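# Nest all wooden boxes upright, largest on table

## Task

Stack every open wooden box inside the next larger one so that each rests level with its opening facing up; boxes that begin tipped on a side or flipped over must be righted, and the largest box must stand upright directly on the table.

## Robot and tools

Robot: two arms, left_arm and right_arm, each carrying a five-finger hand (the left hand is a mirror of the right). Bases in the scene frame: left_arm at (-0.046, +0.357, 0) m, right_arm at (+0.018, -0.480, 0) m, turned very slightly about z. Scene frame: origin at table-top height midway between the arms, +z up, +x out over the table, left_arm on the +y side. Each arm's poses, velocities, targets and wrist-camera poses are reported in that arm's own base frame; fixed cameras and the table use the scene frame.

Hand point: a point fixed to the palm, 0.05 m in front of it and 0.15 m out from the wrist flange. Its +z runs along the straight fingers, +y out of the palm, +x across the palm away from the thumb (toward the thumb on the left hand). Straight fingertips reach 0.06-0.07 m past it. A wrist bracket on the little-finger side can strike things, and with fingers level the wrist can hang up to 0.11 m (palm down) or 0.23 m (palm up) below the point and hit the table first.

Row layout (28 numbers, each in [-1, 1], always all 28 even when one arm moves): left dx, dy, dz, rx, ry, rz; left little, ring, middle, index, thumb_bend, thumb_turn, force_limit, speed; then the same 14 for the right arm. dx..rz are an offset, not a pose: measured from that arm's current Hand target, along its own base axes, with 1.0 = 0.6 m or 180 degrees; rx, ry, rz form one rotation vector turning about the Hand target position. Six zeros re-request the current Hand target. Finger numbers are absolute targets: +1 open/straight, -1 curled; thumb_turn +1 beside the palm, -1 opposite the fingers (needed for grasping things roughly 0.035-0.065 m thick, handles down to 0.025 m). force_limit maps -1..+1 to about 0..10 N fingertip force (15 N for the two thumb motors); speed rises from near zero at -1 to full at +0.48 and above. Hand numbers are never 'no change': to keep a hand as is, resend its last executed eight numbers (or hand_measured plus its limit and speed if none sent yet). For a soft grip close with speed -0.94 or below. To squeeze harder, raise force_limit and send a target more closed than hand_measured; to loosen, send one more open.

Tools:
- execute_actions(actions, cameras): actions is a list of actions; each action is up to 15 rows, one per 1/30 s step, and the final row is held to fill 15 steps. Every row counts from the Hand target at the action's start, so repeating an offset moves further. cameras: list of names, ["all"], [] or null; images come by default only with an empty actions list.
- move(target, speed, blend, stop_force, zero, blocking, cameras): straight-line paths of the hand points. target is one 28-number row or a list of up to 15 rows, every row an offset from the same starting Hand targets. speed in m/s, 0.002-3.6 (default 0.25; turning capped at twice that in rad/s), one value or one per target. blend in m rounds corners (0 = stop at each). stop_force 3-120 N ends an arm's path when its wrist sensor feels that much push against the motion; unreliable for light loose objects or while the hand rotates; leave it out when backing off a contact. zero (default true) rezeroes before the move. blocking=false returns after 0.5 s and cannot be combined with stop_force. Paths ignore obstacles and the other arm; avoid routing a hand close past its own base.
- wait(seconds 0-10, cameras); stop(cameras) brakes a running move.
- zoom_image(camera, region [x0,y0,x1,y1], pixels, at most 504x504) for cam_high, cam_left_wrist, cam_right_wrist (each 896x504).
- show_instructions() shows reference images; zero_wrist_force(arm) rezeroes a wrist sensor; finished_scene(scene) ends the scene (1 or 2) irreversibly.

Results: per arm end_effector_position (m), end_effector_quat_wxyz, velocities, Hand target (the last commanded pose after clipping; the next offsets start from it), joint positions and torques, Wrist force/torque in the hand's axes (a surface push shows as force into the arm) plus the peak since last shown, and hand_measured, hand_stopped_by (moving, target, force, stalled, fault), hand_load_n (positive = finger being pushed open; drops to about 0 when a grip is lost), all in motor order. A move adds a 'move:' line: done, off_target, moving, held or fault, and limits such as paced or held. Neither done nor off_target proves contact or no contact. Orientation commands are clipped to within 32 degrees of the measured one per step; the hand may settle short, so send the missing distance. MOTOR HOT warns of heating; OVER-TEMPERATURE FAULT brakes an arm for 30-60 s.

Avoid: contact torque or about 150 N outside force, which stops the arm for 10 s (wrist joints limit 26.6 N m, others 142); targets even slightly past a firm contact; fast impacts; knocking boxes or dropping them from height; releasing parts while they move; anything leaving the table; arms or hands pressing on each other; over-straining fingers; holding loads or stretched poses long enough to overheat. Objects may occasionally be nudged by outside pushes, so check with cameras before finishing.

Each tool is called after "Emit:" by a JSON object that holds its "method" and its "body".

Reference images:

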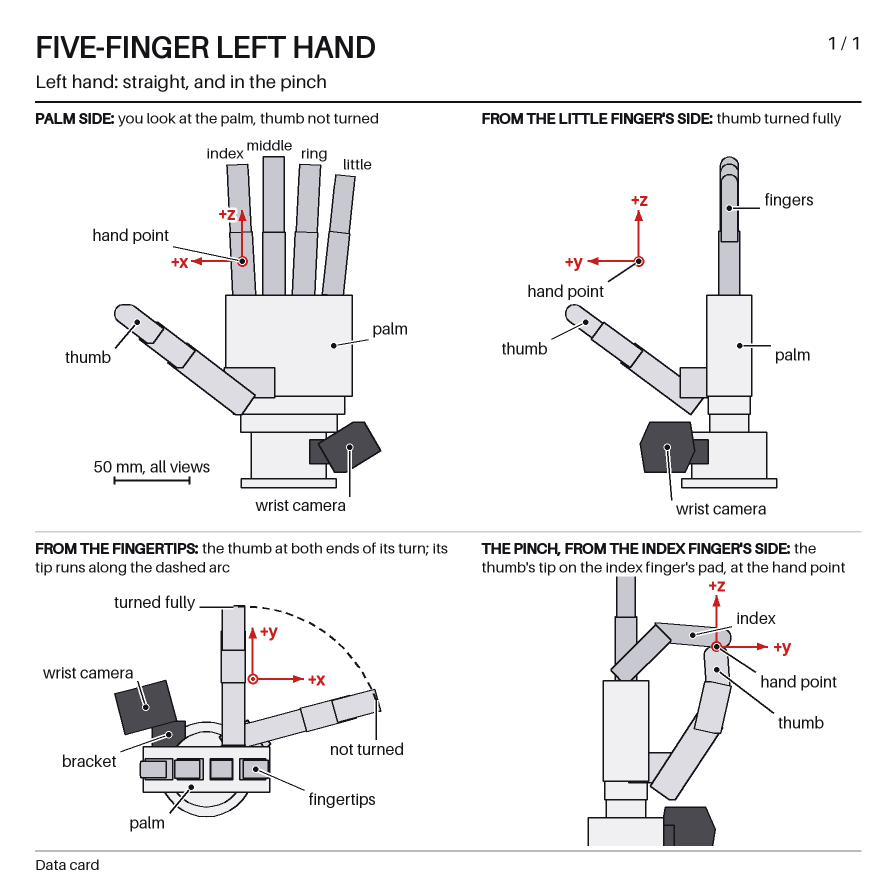

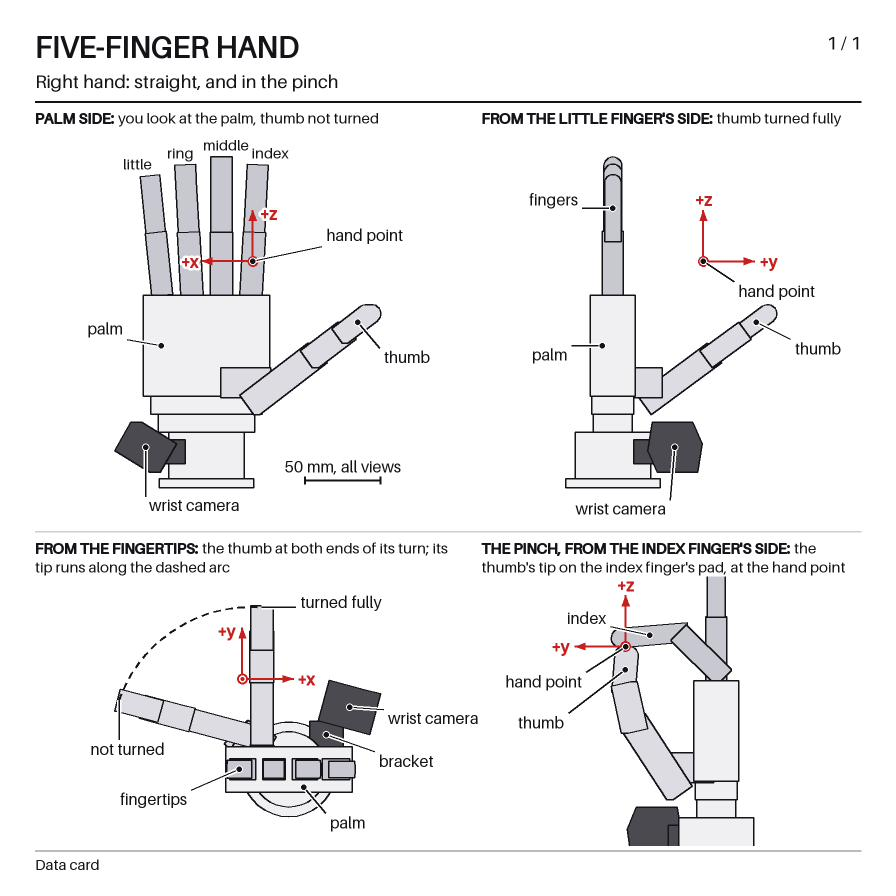

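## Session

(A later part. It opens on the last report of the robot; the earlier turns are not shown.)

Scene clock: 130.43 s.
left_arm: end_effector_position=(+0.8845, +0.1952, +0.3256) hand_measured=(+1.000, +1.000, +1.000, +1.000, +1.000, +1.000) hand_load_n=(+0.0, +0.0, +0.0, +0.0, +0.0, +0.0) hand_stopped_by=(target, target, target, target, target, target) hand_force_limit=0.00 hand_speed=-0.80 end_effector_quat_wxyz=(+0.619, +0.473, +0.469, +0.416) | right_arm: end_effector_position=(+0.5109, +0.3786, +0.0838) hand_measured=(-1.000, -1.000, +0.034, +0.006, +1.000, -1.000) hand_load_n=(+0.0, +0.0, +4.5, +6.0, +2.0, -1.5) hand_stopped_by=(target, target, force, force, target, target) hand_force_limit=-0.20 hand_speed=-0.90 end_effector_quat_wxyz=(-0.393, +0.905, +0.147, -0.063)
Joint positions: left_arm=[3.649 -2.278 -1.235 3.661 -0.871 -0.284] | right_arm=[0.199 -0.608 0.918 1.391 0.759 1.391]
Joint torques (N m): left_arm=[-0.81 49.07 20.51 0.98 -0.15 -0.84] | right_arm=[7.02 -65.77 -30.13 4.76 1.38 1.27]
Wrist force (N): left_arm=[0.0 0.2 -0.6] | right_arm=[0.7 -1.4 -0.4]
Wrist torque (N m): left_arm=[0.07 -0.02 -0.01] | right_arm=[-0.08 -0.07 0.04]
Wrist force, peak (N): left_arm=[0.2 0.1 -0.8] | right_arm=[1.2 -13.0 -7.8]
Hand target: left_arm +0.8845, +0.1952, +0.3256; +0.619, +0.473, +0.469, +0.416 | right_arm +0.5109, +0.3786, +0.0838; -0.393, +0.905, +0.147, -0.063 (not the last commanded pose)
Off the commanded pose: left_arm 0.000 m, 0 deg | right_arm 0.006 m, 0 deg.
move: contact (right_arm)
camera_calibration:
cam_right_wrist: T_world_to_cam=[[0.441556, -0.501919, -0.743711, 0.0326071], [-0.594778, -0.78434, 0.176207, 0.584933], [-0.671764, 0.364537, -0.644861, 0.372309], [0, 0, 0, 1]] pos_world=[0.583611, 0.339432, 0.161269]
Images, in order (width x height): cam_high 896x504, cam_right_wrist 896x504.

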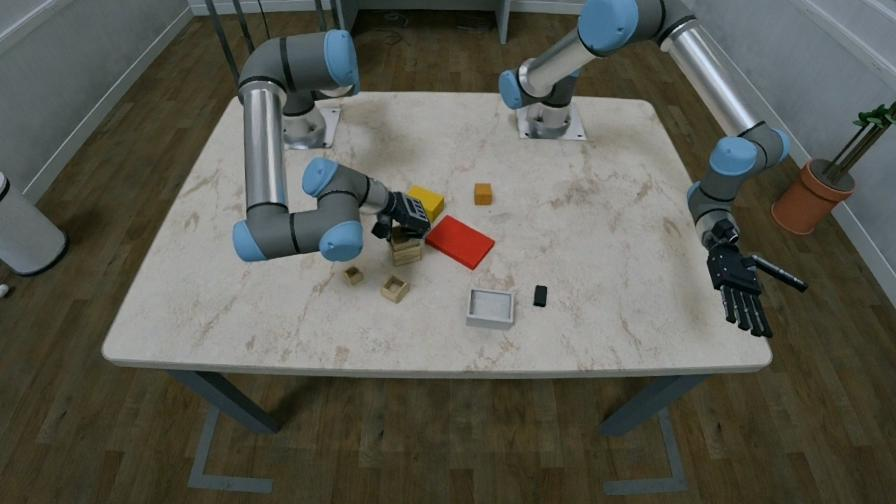

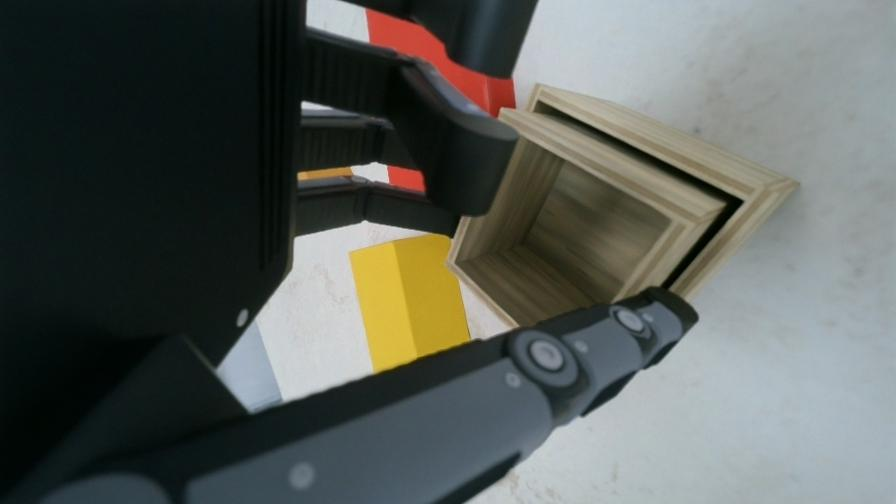

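Emit:
{"method": "move", "body": {"target": [0,0,0,0,0,0,1,1,1,1,1,1,0,-0.8,0,0,0,0,0,0,-1,-1,0.25,0.25,1,-1,-0.2,-0.5], "cameras": ["cam_right_wrist","cam_high"]}}

Emit:
{"method": "zoom_image", "body": {"camera": "cam_right_wrist", "region": [420, 60, 800, 320]}}

Emit:
{"method": "zoom_image", "body": {"camera": "cam_high", "region": [370, 190, 440, 280]}}

Scene clock: 131.67 s.
left_arm: end_effector_position=(+0.8845, +0.1952, +0.3256) hand_measured=(+1.000, +1.000, +1.000, +1.000, +1.000, +1.000) hand_load_n=(+0.0, +0.0, +0.0, +0.0, +0.0, +0.0) hand_stopped_by=(target, target, target, target, target, target) hand_force_limit=0.00 hand_speed=-0.80 end_effector_quat_wxyz=(+0.619, +0.473, +0.469, +0.416) | right_arm: end_effector_position=(+0.5110, +0.3786, +0.0839) hand_measured=(-1.000, -1.000, +0.250, +0.250, +1.000, -1.000) hand_load_n=(+0.0, +0.0, +4.0, +0.0, +0.0, +0.0) hand_stopped_by=(target, target, force, target, target, target) hand_force_limit=-0.20 hand_speed=-0.50 end_effector_quat_wxyz=(-0.393, +0.905, +0.147, -0.063)
Joint positions: left_arm=[3.649 -2.278 -1.235 3.661 -0.871 -0.284] | right_arm=[0.199 -0.608 0.918 1.391 0.759 1.391]
Joint torques (N m): left_arm=[-0.9 50.28 20.46 0.84 -0.28 -0.87] | right_arm=[3.37 -39.13 -5.04 -1.42 3.93 1.17]
Wrist force (N): left_arm=[0.0 0.2 -0.6] | right_arm=[1.5 -12.5 -5.1]
Wrist torque (N m): left_arm=[0.07 -0.02 -0.01] | right_arm=[0.20 0.07 -0.20]
Wrist force, peak (N): left_arm=[0.4 0.0 -0.9] | right_arm=[5.3 -27.8 -18.7]
Hand target: left_arm +0.8845, +0.1952, +0.3256; +0.619, +0.473, +0.469, +0.416 | right_arm +0.5109, +0.3786, +0.0838; -0.393, +0.905, +0.147, -0.063
Off the commanded pose: left_arm 0.000 m, 0 deg | right_arm 0.000 m, 0 deg.
move: done
camera_calibration:
cam_right_wrist: T_world_to_cam=[[0.441691, -0.501826, -0.743694, 0.0325688], [-0.594816, -0.784359, 0.175996, 0.584978], [-0.671642, 0.364625, -0.644938, 0.372286], [0, 0, 0, 1]] pos_world=[0.583612, 0.339432, 0.161369]
Images, in order (width x height): cam_high 896x504, cam_right_wrist 896x504.

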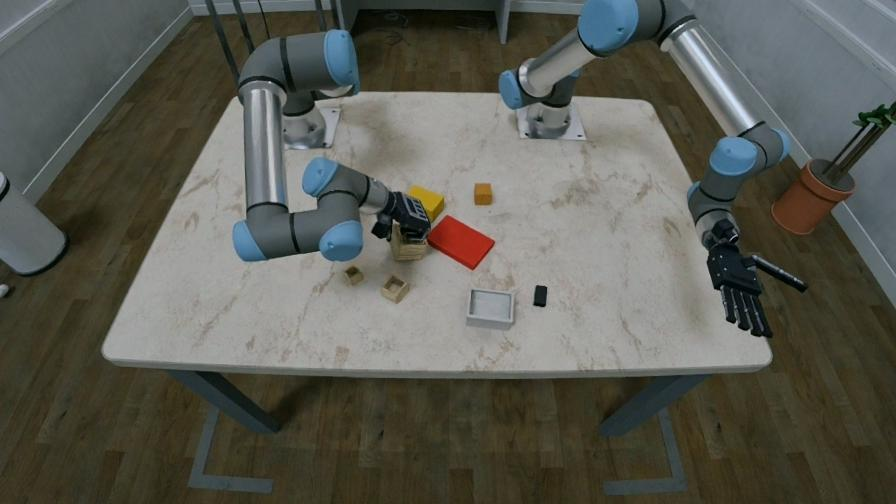

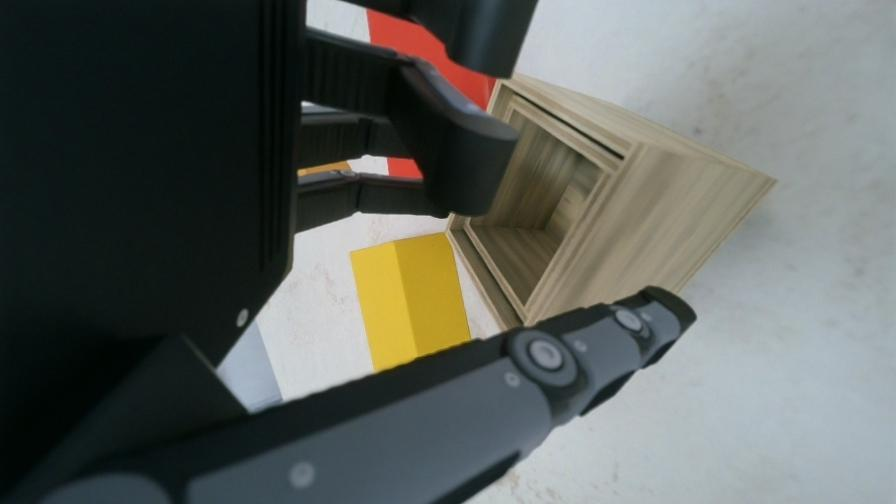

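Scaled by 1.326 from the camera's 896x504 image, which has a finer 1280x720 frame.

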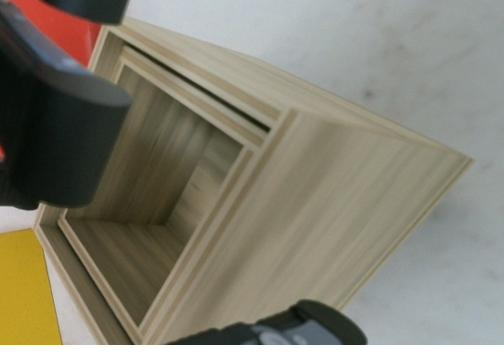

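Scaled by 5.600 from the camera's 896x504 image, which has a finer 1280x720 frame.

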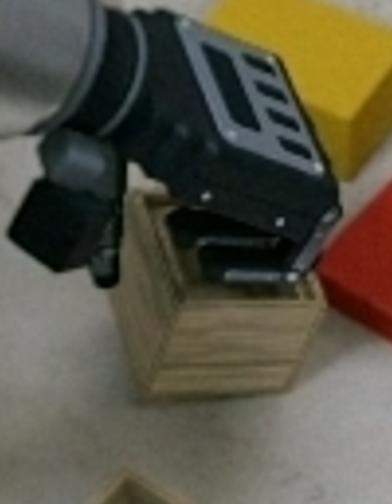

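Emit:
{"method": "zoom_image", "body": {"camera": "cam_right_wrist", "region": [400, 60, 560, 340]}}

Emit:
{"method": "zoom_image", "body": {"camera": "cam_right_wrist", "region": [500, 240, 720, 400]}}

Scaled by 1.800 from the camera's 896x504 image, which has a finer 1280x720 frame.

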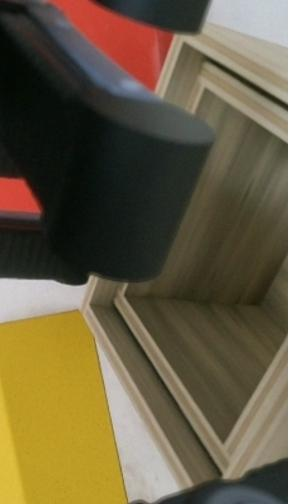

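Scaled by 2.291 from the camera's 896x504 image, which has a finer 1280x720 frame.

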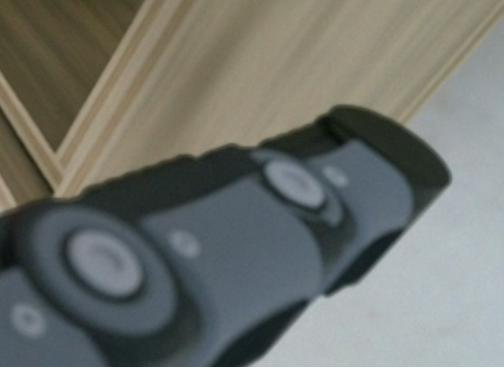

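Emit:
{"method": "move", "body": {"target": [0,0,0,0,0,0,1,1,1,1,1,1,0,-0.8,0,0,0,0,0,0,-1,-1,0.12,0.12,1,-1,0,-0.85], "cameras": ["cam_right_wrist","cam_high"]}}

Emit:
{"method": "zoom_image", "body": {"camera": "cam_high", "region": [370, 190, 440, 280]}}

Scene clock: 135.83 s.
left_arm: end_effector_position=(+0.8845, +0.1952, +0.3256) hand_measured=(+1.000, +1.000, +1.000, +1.000, +1.000, +1.000) hand_load_n=(+0.0, -0.5, +0.0, +0.0, +0.0, +0.0) hand_stopped_by=(target, target, target, target, target, target) hand_force_limit=0.00 hand_speed=-0.80 end_effector_quat_wxyz=(+0.619, +0.473, +0.469, +0.416) | right_arm: end_effector_position=(+0.5109, +0.3786, +0.0838) hand_measured=(-1.000, -1.000, +0.250, +0.120, +1.000, -1.000) hand_load_n=(+0.0, +0.0, +5.0, +0.0, +0.0, +0.0) hand_stopped_by=(target, target, force, target, target, target) hand_force_limit=0.00 hand_speed=-0.85 end_effector_quat_wxyz=(-0.393, +0.905, +0.147, -0.063)
Joint positions: left_arm=[3.649 -2.278 -1.235 3.661 -0.871 -0.284] | right_arm=[0.199 -0.608 0.918 1.391 0.759 1.391]
Joint torques (N m): left_arm=[-1.64 50.24 20.96 0.9 -0.17 -0.8] | right_arm=[-8.08 -38.37 0.2 -1.29 3.87 1.06]
Wrist force (N): left_arm=[0.2 0.0 -0.5] | right_arm=[2.1 -14.0 -6.3]
Wrist torque (N m): left_arm=[0.03 -0.05 0.01] | right_arm=[0.32 0.13 -0.23]
Wrist force, peak (N): left_arm=[-0.2 0.2 -0.8] | right_arm=[2.3 -14.4 -6.1]
Hand target: left_arm +0.8845, +0.1952, +0.3256; +0.619, +0.473, +0.469, +0.416 | right_arm +0.5109, +0.3786, +0.0838; -0.393, +0.905, +0.147, -0.063
Off the commanded pose: left_arm 0.000 m, 0 deg | right_arm 0.000 m, 0 deg.
move: done
camera_calibration:
cam_right_wrist: T_world_to_cam=[[0.441556, -0.501919, -0.743711, 0.0326071], [-0.594778, -0.78434, 0.176207, 0.584933], [-0.671764, 0.364537, -0.644861, 0.372309], [0, 0, 0, 1]] pos_world=[0.583611, 0.339432, 0.161269]
Images, in order (width x height): cam_high 896x504, cam_right_wrist 896x504.

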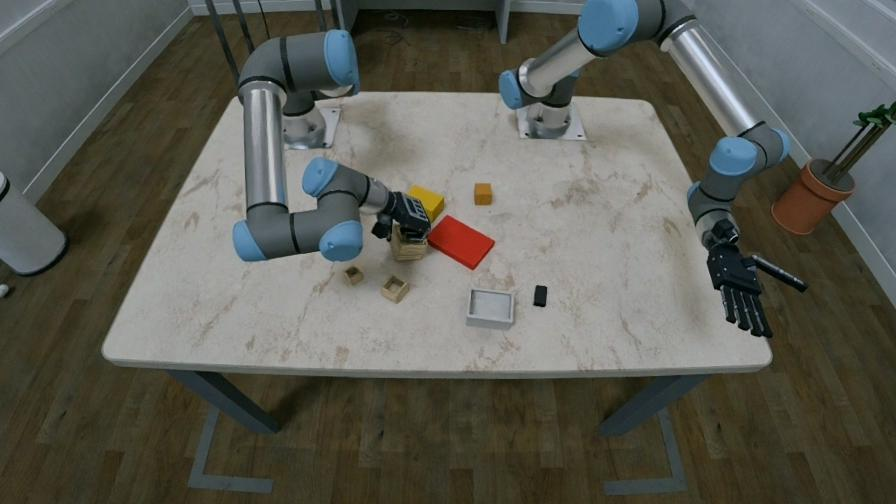

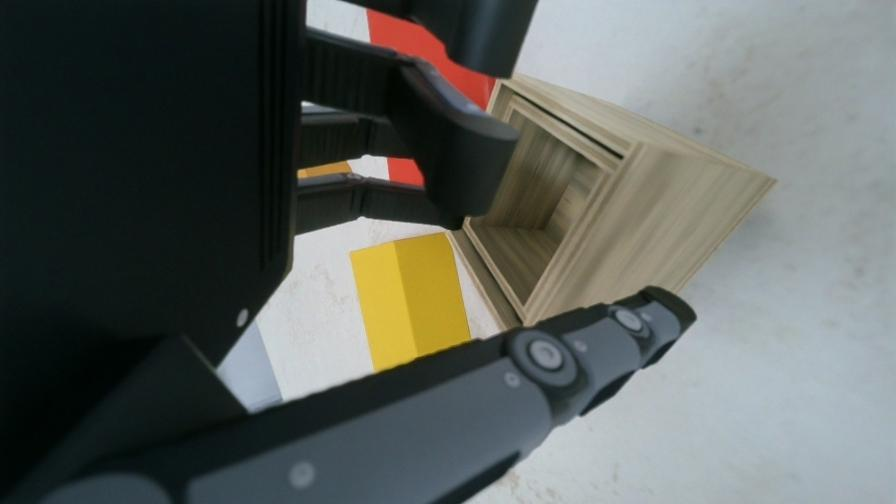

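Scaled by 5.600 from the camera's 896x504 image, which has a finer 1280x720 frame.

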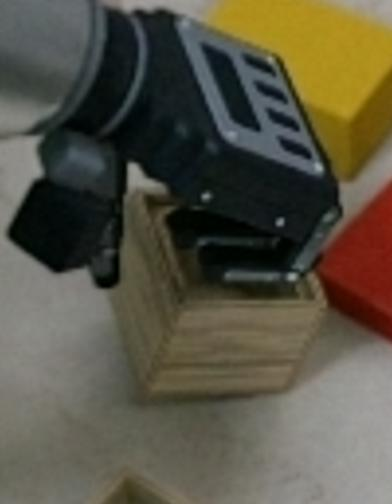

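Emit:
{"method": "move", "body": {"target": [0,0,0,0,0,0,1,1,1,1,1,1,0,-0.8,0.001,-0.0032,0.0017,0,0,0,-1,-1,0.25,0.12,1,-1,0,-0.85], "speed": 0.02, "cameras": ["cam_right_wrist","cam_high"]}}

Emit:
{"method": "zoom_image", "body": {"camera": "cam_high", "region": [370, 190, 440, 280]}}

Emit:
{"method": "zoom_image", "body": {"camera": "cam_right_wrist", "region": [420, 60, 800, 320]}}

Scene clock: 138.30 s.
left_arm: end_effector_position=(+0.8845, +0.1952, +0.3256) hand_measured=(+1.000, +1.000, +1.000, +1.000, +1.000, +1.000) hand_load_n=(+0.0, +0.0, +0.0, +0.0, +0.0, +0.0) hand_stopped_by=(target, target, target, target, target, target) hand_force_limit=0.00 hand_speed=-0.80 end_effector_quat_wxyz=(+0.619, +0.473, +0.469, +0.416) | right_arm: end_effector_position=(+0.5116, +0.3766, +0.0848) hand_measured=(-1.000, -1.000, +0.250, +0.120, +1.000, -1.000) hand_load_n=(+0.0, +0.0, +2.0, +0.0, +0.0, +0.0) hand_stopped_by=(target, target, force, target, target, target) hand_force_limit=0.00 hand_speed=-0.85 end_effector_quat_wxyz=(-0.393, +0.905, +0.147, -0.063)
Joint positions: left_arm=[3.649 -2.278 -1.235 3.661 -0.871 -0.284] | right_arm=[0.195 -0.609 0.919 1.395 0.759 1.386]
Joint torques (N m): left_arm=[0.15 49.9 21.45 0.9 -0.07 -0.74] | right_arm=[-7.31 -60.86 -2.42 3.4 2.57 -1.24]
Wrist force (N): left_arm=[0.2 0.1 -0.8] | right_arm=[1.8 -7.6 -3.8]
Wrist torque (N m): left_arm=[0.06 -0.05 0.00] | right_arm=[0.13 0.03 -0.01]
Wrist force, peak (N): left_arm=[0.4 0.1 -0.8] | right_arm=[2.2 -16.1 -7.2]
Hand target: left_arm +0.8845, +0.1952, +0.3256; +0.619, +0.473, +0.469, +0.416 | right_arm +0.5115, +0.3767, +0.0848; -0.393, +0.905, +0.147, -0.063
Off the commanded pose: left_arm 0.000 m, 0 deg | right_arm 0.000 m, 0 deg.
move: done
camera_calibration:
cam_right_wrist: T_world_to_cam=[[0.441513, -0.501977, -0.743697, 0.0321752], [-0.594811, -0.784303, 0.176262, 0.583621], [-0.671763, 0.364538, -0.644861, 0.374049], [0, 0, 0, 1]] pos_world=[0.584211, 0.337532, 0.162269]
Images, in order (width x height): cam_high 896x504, cam_right_wrist 896x504.

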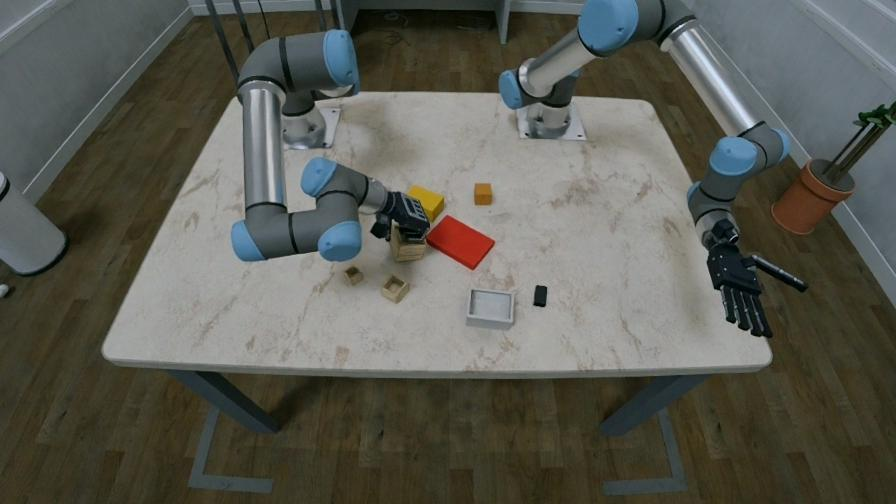

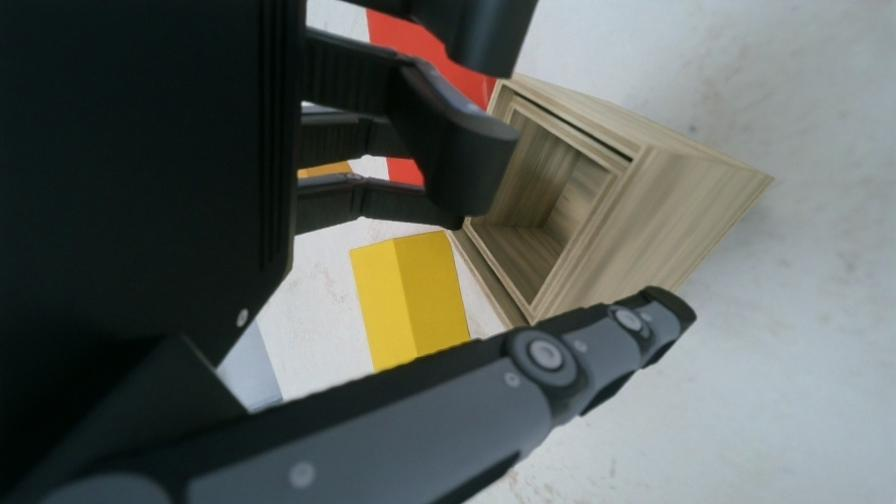

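Scaled by 5.600 from the camera's 896x504 image, which has a finer 1280x720 frame.

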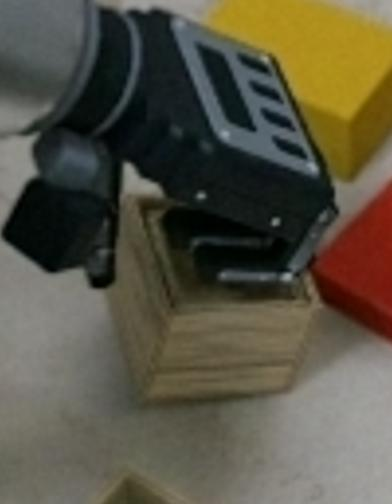

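Scaled by 1.326 from the camera's 896x504 image, which has a finer 1280x720 frame.

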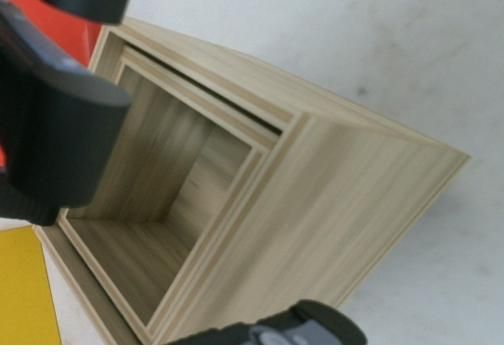

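Emit:
{"method": "move", "body": {"target": [0,0,0,0,0,0,1,1,1,1,1,1,0,-0.8,0.0024,-0.008,0.0017,0,0,0,-1,-1,0.25,0.12,1,-1,0,-0.85], "speed": 0.02, "cameras": ["cam_right_wrist","cam_high"]}}

Emit:
{"method": "zoom_image", "body": {"camera": "cam_high", "region": [370, 190, 440, 280]}}

Emit:
{"method": "zoom_image", "body": {"camera": "cam_right_wrist", "region": [420, 60, 800, 320]}}

Scene clock: 139.70 s.
left_arm: end_effector_position=(+0.8845, +0.1952, +0.3256) hand_measured=(+1.000, +1.000, +1.000, +1.000, +1.000, +1.000) hand_load_n=(+0.0, +0.0, +0.0, +0.0, +0.0, +0.0) hand_stopped_by=(target, target, target, target, target, target) hand_force_limit=0.00 hand_speed=-0.80 end_effector_quat_wxyz=(+0.619, +0.473, +0.469, +0.416) | right_arm: end_effector_position=(+0.5130, +0.3718, +0.0858) hand_measured=(-1.000, -1.000, +0.250, +0.120, +1.000, -1.000) hand_load_n=(+0.0, +0.0, +0.0, +0.0, +0.0, +0.0) hand_stopped_by=(target, target, force, target, target, target) hand_force_limit=0.00 hand_speed=-0.85 end_effector_quat_wxyz=(-0.393, +0.905, +0.147, -0.063)
Joint positions: left_arm=[3.649 -2.278 -1.235 3.661 -0.871 -0.284] | right_arm=[0.187 -0.612 0.923 1.402 0.76 1.375]
Joint torques (N m): left_arm=[-1.05 49.67 20.78 0.83 -0.42 -0.65] | right_arm=[0.16 -58.07 -4.63 2.81 2.4 0.01]
Wrist force (N): left_arm=[0.0 0.3 -0.6] | right_arm=[1.9 -6.4 -3.9]
Wrist torque (N m): left_arm=[0.08 -0.03 0.00] | right_arm=[0.11 0.03 0.02]
Wrist force, peak (N): left_arm=[0.1 0.4 -0.7] | right_arm=[1.8 -7.7 -3.6]
Hand target: left_arm +0.8845, +0.1952, +0.3256; +0.619, +0.473, +0.469, +0.416 | right_arm +0.5130, +0.3719, +0.0858; -0.393, +0.905, +0.147, -0.063
Off the commanded pose: left_arm 0.000 m, 0 deg | right_arm 0.000 m, 0 deg.
move: done
camera_calibration:
cam_right_wrist: T_world_to_cam=[[0.441556, -0.501919, -0.743711, 0.0298727], [-0.594778, -0.78434, 0.176207, 0.580419], [-0.671764, 0.364537, -0.644861, 0.377486], [0, 0, 0, 1]] pos_world=[0.585611, 0.332632, 0.163369]
Images, in order (width x height): cam_high 896x504, cam_right_wrist 896x504.

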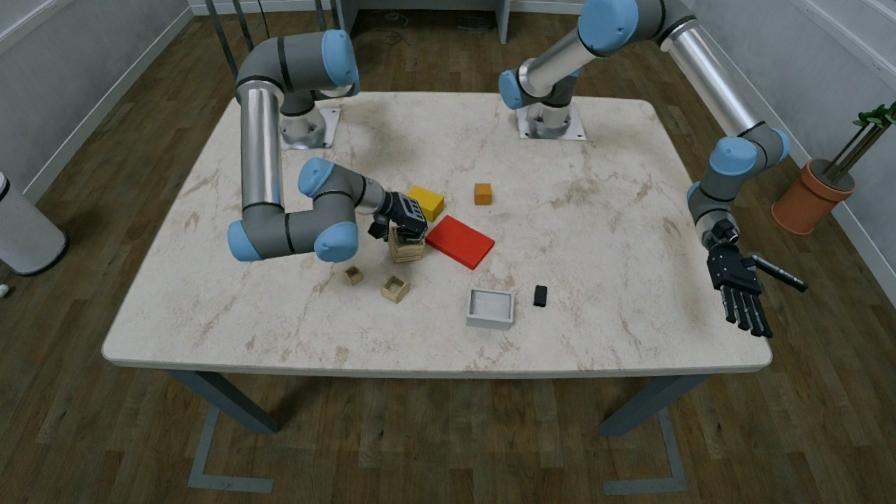

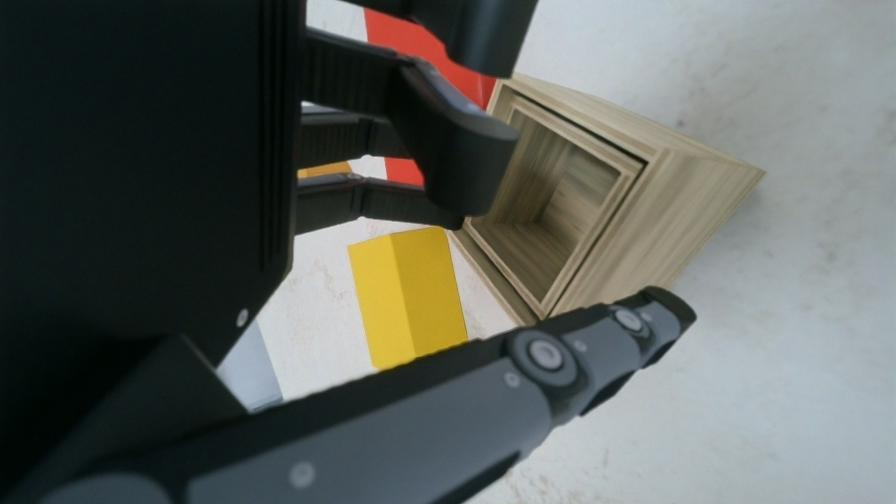

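Scaled by 5.600 from the camera's 896x504 image, which has a finer 1280x720 frame.

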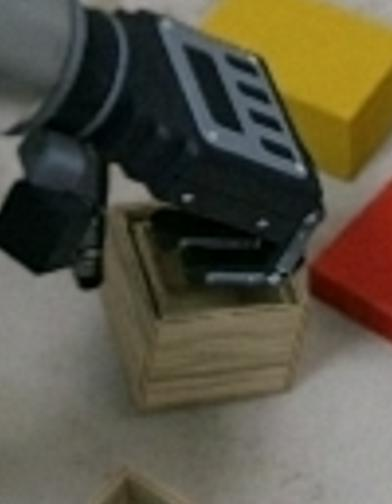

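Scaled by 1.326 from the camera's 896x504 image, which has a finer 1280x720 frame.

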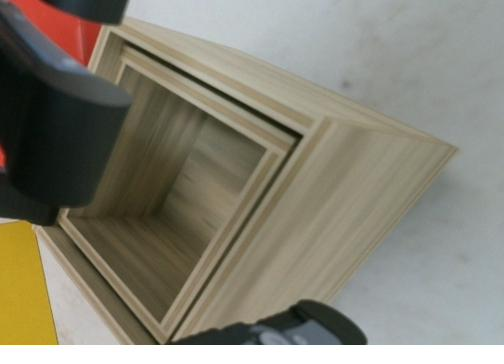

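Emit:
{"method": "move", "body": {"target": [0,0,0,0,0,0,1,1,1,1,1,1,0,-0.8,0.0029,-0.0096,0.001,0,0,0,-1,-1,0.25,0.12,1,-1,0,-0.85], "speed": 0.02, "cameras": ["cam_right_wrist","cam_high"]}}

Emit:
{"method": "zoom_image", "body": {"camera": "cam_high", "region": [370, 190, 440, 280]}}

Emit:
{"method": "zoom_image", "body": {"camera": "cam_right_wrist", "region": [420, 60, 800, 320]}}

Scene clock: 141.27 s.
left_arm: end_effector_position=(+0.8845, +0.1952, +0.3256) hand_measured=(+1.000, +1.000, +1.000, +1.000, +1.000, +1.000) hand_load_n=(+0.0, +0.0, +0.0, +0.5, +0.0, +0.0) hand_stopped_by=(target, target, target, target, target, target) hand_force_limit=0.00 hand_speed=-0.80 end_effector_quat_wxyz=(+0.619, +0.473, +0.469, +0.416) | right_arm: end_effector_position=(+0.5148, +0.3660, +0.0864) hand_measured=(-1.000, -1.000, +0.250, +0.120, +1.000, -1.000) hand_load_n=(+0.0, +0.5, -1.5, +0.0, +0.0, +0.0) hand_stopped_by=(target, target, force, target, target, target) hand_force_limit=0.00 hand_speed=-0.85 end_effector_quat_wxyz=(-0.393, +0.905, +0.147, -0.063)
Joint positions: left_arm=[3.649 -2.278 -1.235 3.661 -0.871 -0.284] | right_arm=[0.178 -0.613 0.927 1.409 0.762 1.361]
Joint torques (N m): left_arm=[-0.86 49.93 20.85 0.86 -0.15 -0.66] | right_arm=[5.91 -58.59 -7 2.28 2.04 1.57]
Wrist force (N): left_arm=[-0.2 0.3 -0.6] | right_arm=[0.9 -6.7 -4.9]
Wrist torque (N m): left_arm=[0.08 0.00 -0.02] | right_arm=[0.10 0.24 -0.06]
Wrist force, peak (N): left_arm=[0.1 0.1 -0.9] | right_arm=[1.1 -7.9 -5.6]
Hand target: left_arm +0.8845, +0.1952, +0.3256; +0.619, +0.473, +0.469, +0.416 | right_arm +0.5147, +0.3661, +0.0864; -0.393, +0.905, +0.147, -0.063
Off the commanded pose: left_arm 0.000 m, 0 deg | right_arm 0.000 m, 0 deg.
move: done
camera_calibration:
cam_right_wrist: T_world_to_cam=[[0.441556, -0.501919, -0.743711, 0.026613], [-0.594778, -0.78434, 0.176207, 0.576835], [-0.671764, 0.364537, -0.644861, 0.381196], [0, 0, 0, 1]] pos_world=[0.587411, 0.326832, 0.163969]
Images, in order (width x height): cam_high 896x504, cam_right_wrist 896x504.

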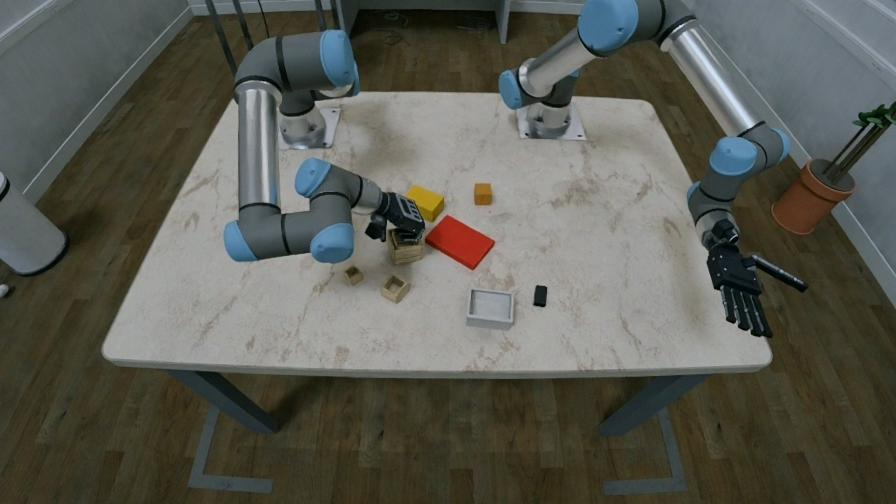

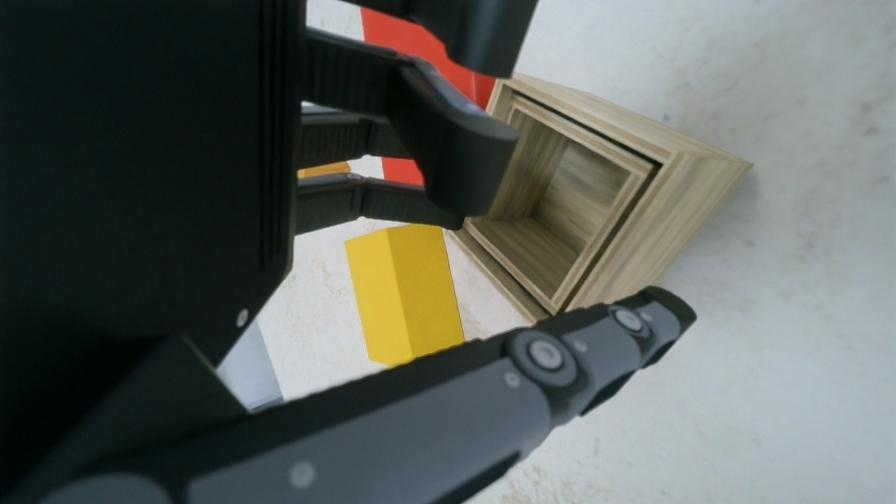

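Scaled by 5.600 from the camera's 896x504 image, which has a finer 1280x720 frame.

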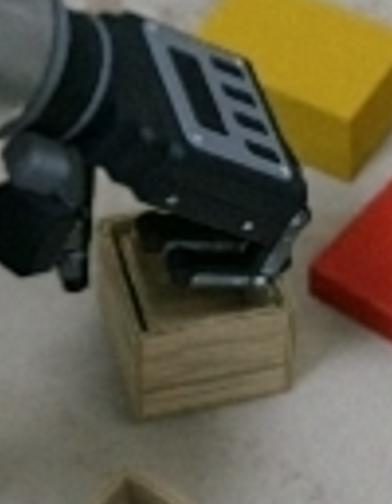

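Scaled by 1.326 from the camera's 896x504 image, which has a finer 1280x720 frame.

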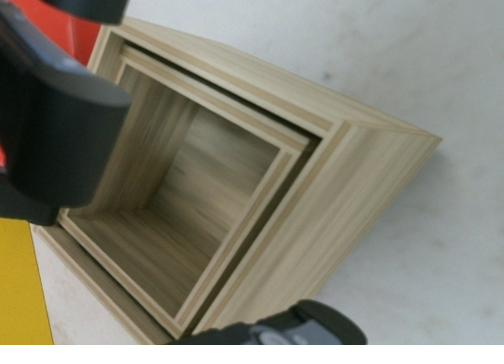

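Emit:
{"method": "move", "body": {"target": [[0,0,0,0,0,0,1,1,1,1,1,1,0,-0.8,0.0012,-0.004,0.0015,0,0,0,-1,-1,0.25,0.12,1,-1,0,-0.85],[0,0,0,0,0,0,1,1,1,1,1,1,0,-0.8,0.0012,-0.004,0.02,0,0,0,-1,-1,0.25,0.12,1,-1,0,-0.85],[0,0,0,0,0,0,1,1,1,1,1,1,0,-0.8,-0.05,-0.1,0.3,0,0,0,-1,-1,0.25,0.12,1,-1,0,-0.85]], "speed": [0.02, 0.02, 0.2], "cameras": ["cam_right_wrist","cam_high"]}}

Emit:
{"method": "zoom_image", "body": {"camera": "cam_high", "region": [330, 190, 450, 310]}}

Scene clock: 144.70 s.
left_arm: end_effector_position=(+0.8845, +0.1952, +0.3256) hand_measured=(+1.000, +1.000, +1.000, +1.000, +1.000, +1.000) hand_load_n=(+0.0, +0.0, +0.0, +0.0, +0.0, +0.0) hand_stopped_by=(target, target, target, target, target, target) hand_force_limit=0.00 hand_speed=-0.80 end_effector_quat_wxyz=(+0.619, +0.473, +0.469, +0.416) | right_arm: end_effector_position=(+0.4848, +0.3060, +0.2663) hand_measured=(-1.000, -1.000, +0.250, +0.120, +1.000, -1.000) hand_load_n=(+0.0, +0.0, +0.0, +0.0, +0.0, +0.0) hand_stopped_by=(target, target, force, target, target, target) hand_force_limit=0.00 hand_speed=-0.85 end_effector_quat_wxyz=(-0.393, +0.905, +0.147, -0.063)
Joint positions: left_arm=[3.649 -2.278 -1.235 3.661 -0.871 -0.284] | right_arm=[0.085 -0.859 0.93 1.746 0.78 1.23]
Joint torques (N m): left_arm=[-1.05 49.2 21.29 0.77 -0.26 -0.74] | right_arm=[10.75 -54.33 -4.92 4.6 -2.93 1.8]
Wrist force (N): left_arm=[0.2 0.2 -0.6] | right_arm=[-0.6 0.2 0.9]
Wrist torque (N m): left_arm=[0.06 -0.06 0.01] | right_arm=[-0.04 0.00 -0.06]
Wrist force, peak (N): left_arm=[0.1 0.2 -0.9] | right_arm=[1.2 -6.8 -5.3]
Hand target: left_arm +0.8845, +0.1952, +0.3256; +0.619, +0.473, +0.469, +0.416 | right_arm +0.4847, +0.3061, +0.2664; -0.393, +0.905, +0.147, -0.063
Off the commanded pose: left_arm 0.000 m, 0 deg | right_arm 0.000 m, 0 deg.
move: done
camera_calibration:
cam_right_wrist: T_world_to_cam=[[0.441755, -0.502046, -0.743507, 0.143441], [-0.594902, -0.784269, 0.176109, 0.480393], [-0.671524, 0.364517, -0.645122, 0.498852], [0, 0, 0, 1]] pos_world=[0.557412, 0.266932, 0.343868]
Images, in order (width x height): cam_high 896x504, cam_right_wrist 896x504.

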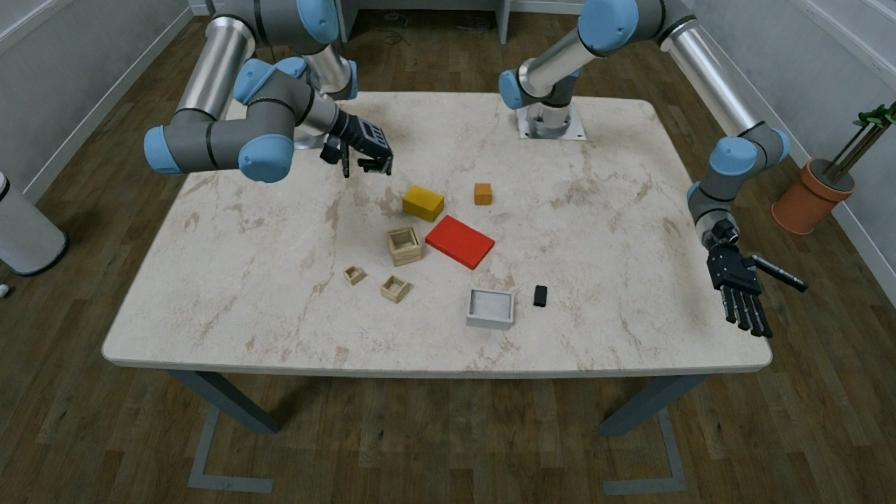

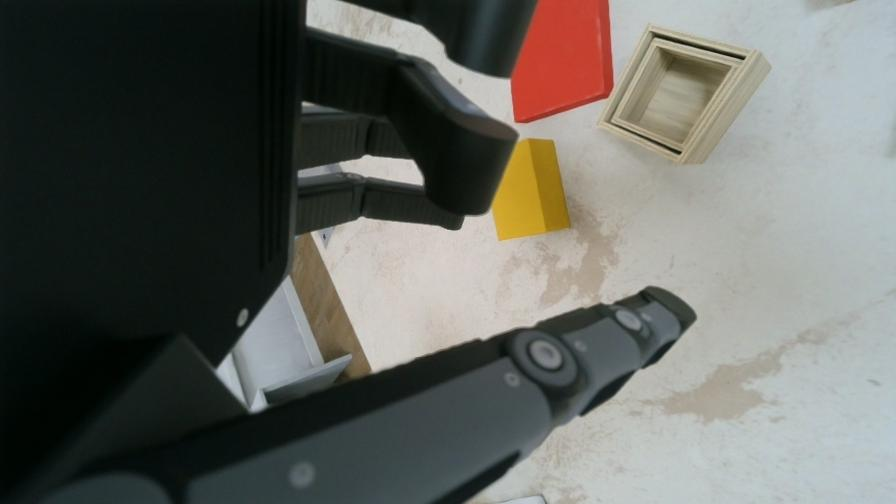

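Scaled by 4.200 from the camera's 896x504 image, which has a finer 1280x720 frame.

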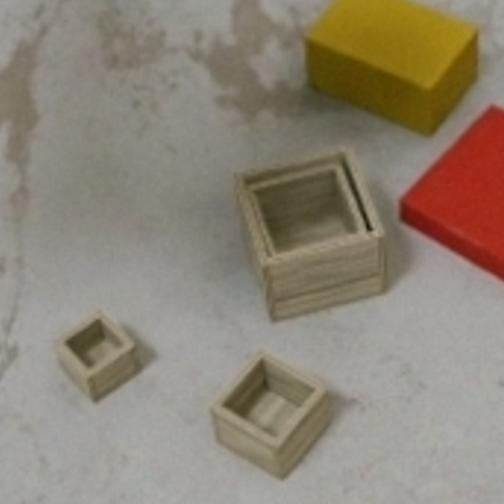

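Emit:
{"method": "move", "body": {"target": [0,0,0,0,0,0,1,1,1,1,1,1,0,-0.8,0.192,-0.0875,-0.2105,0.0398,-0.0103,-0.3646,-1,-1,0.16,0.16,0.6,-1,0,0.2], "speed": 0.3, "cameras": ["cam_right_wrist","cam_high"]}}

Emit:
{"method": "zoom_image", "body": {"camera": "cam_right_wrist", "region": [400, 40, 780, 400]}}

Emit:
{"method": "zoom_image", "body": {"camera": "cam_high", "region": [320, 200, 440, 320]}}

Scene clock: 153.23 s.
left_arm: end_effector_position=(+0.8845, +0.1952, +0.3256) hand_measured=(+1.000, +1.000, +1.000, +1.000, +1.000, +1.000) hand_load_n=(+0.0, +0.0, +0.0, +0.0, +0.0, +0.0) hand_stopped_by=(target, target, target, target, target, target) hand_force_limit=0.00 hand_speed=-0.80 end_effector_quat_wxyz=(+0.619, +0.473, +0.469, +0.416) | right_arm: end_effector_position=(+0.5998, +0.2537, +0.1402) hand_measured=(-1.000, -1.000, +0.160, +0.160, +0.600, -1.000) hand_load_n=(+0.0, +0.0, +0.0, +0.0, +0.0, +0.0) hand_stopped_by=(target, target, target, target, target, target) hand_force_limit=0.00 hand_speed=0.20 end_effector_quat_wxyz=(-0.416, +0.817, -0.357, +0.182)
Joint positions: left_arm=[3.649 -2.278 -1.235 3.661 -0.871 -0.284] | right_arm=[-0.031 -1.09 1.438 0.448 0.968 2.616]
Joint torques (N m): left_arm=[0.43 49.63 20.43 0.73 -0.13 -0.82] | right_arm=[-10.28 -33.21 -32.04 -1.32 0.55 2.09]
Wrist force (N): left_arm=[0.1 0.3 -0.7] | right_arm=[-0.7 0.3 0.4]
Wrist torque (N m): left_arm=[0.08 -0.04 0.00] | right_arm=[0.05 0.06 0.15]
Wrist force, peak (N): left_arm=[0.3 0.1 -0.9] | right_arm=[-0.9 -1.1 1.0]
Hand target: left_arm +0.8845, +0.1952, +0.3256; +0.619, +0.473, +0.469, +0.416 | right_arm +0.5999, +0.2536, +0.1401; -0.416, +0.816, -0.357, +0.182
Off the commanded pose: left_arm 0.000 m, 0 deg | right_arm 0.000 m, 0 deg.
move: done
camera_calibration:
cam_right_wrist: T_world_to_cam=[[-0.205685, -0.544512, -0.813142, 0.381401], [-0.972379, 0.207395, 0.107084, 0.514368], [0.110333, 0.812708, -0.57213, -0.0791865], [0, 0, 0, 1]] pos_world=[0.587346, 0.165356, 0.209748]
Images, in order (width x height): cam_high 896x504, cam_right_wrist 896x504.

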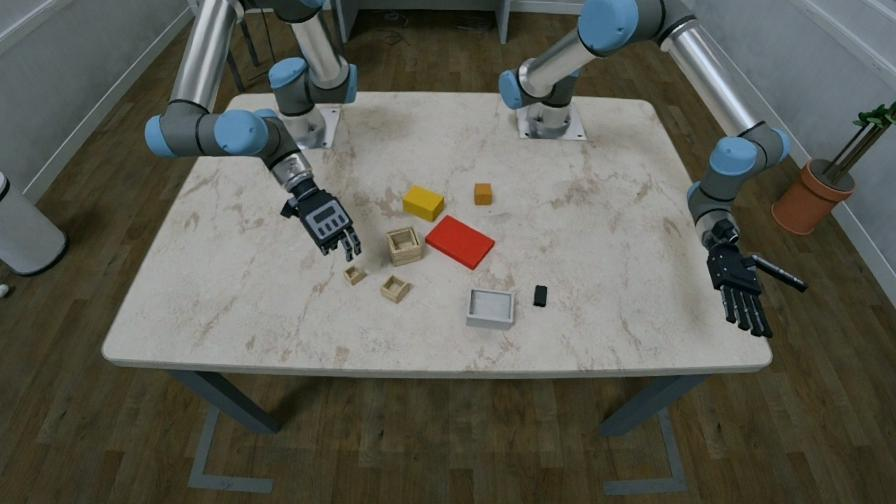

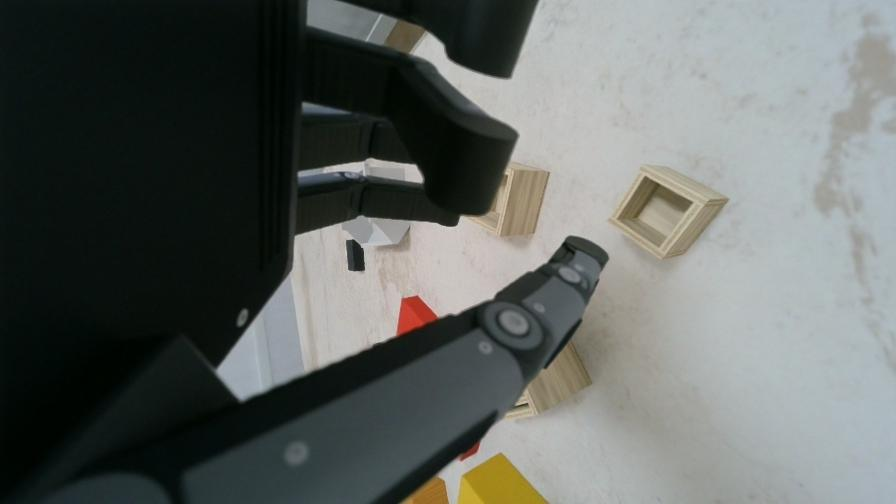

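Scaled by 1.326 from the camera's 896x504 image, which has a finer 1280x720 frame.

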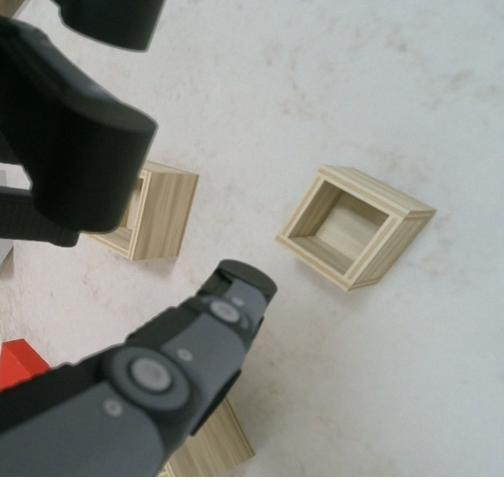

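Scaled by 4.200 from the camera's 896x504 image, which has a finer 1280x720 frame.

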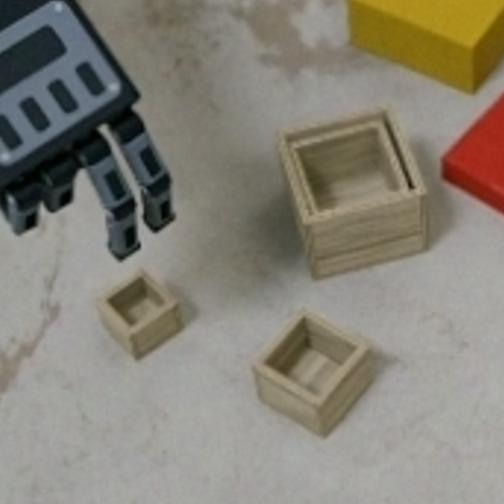

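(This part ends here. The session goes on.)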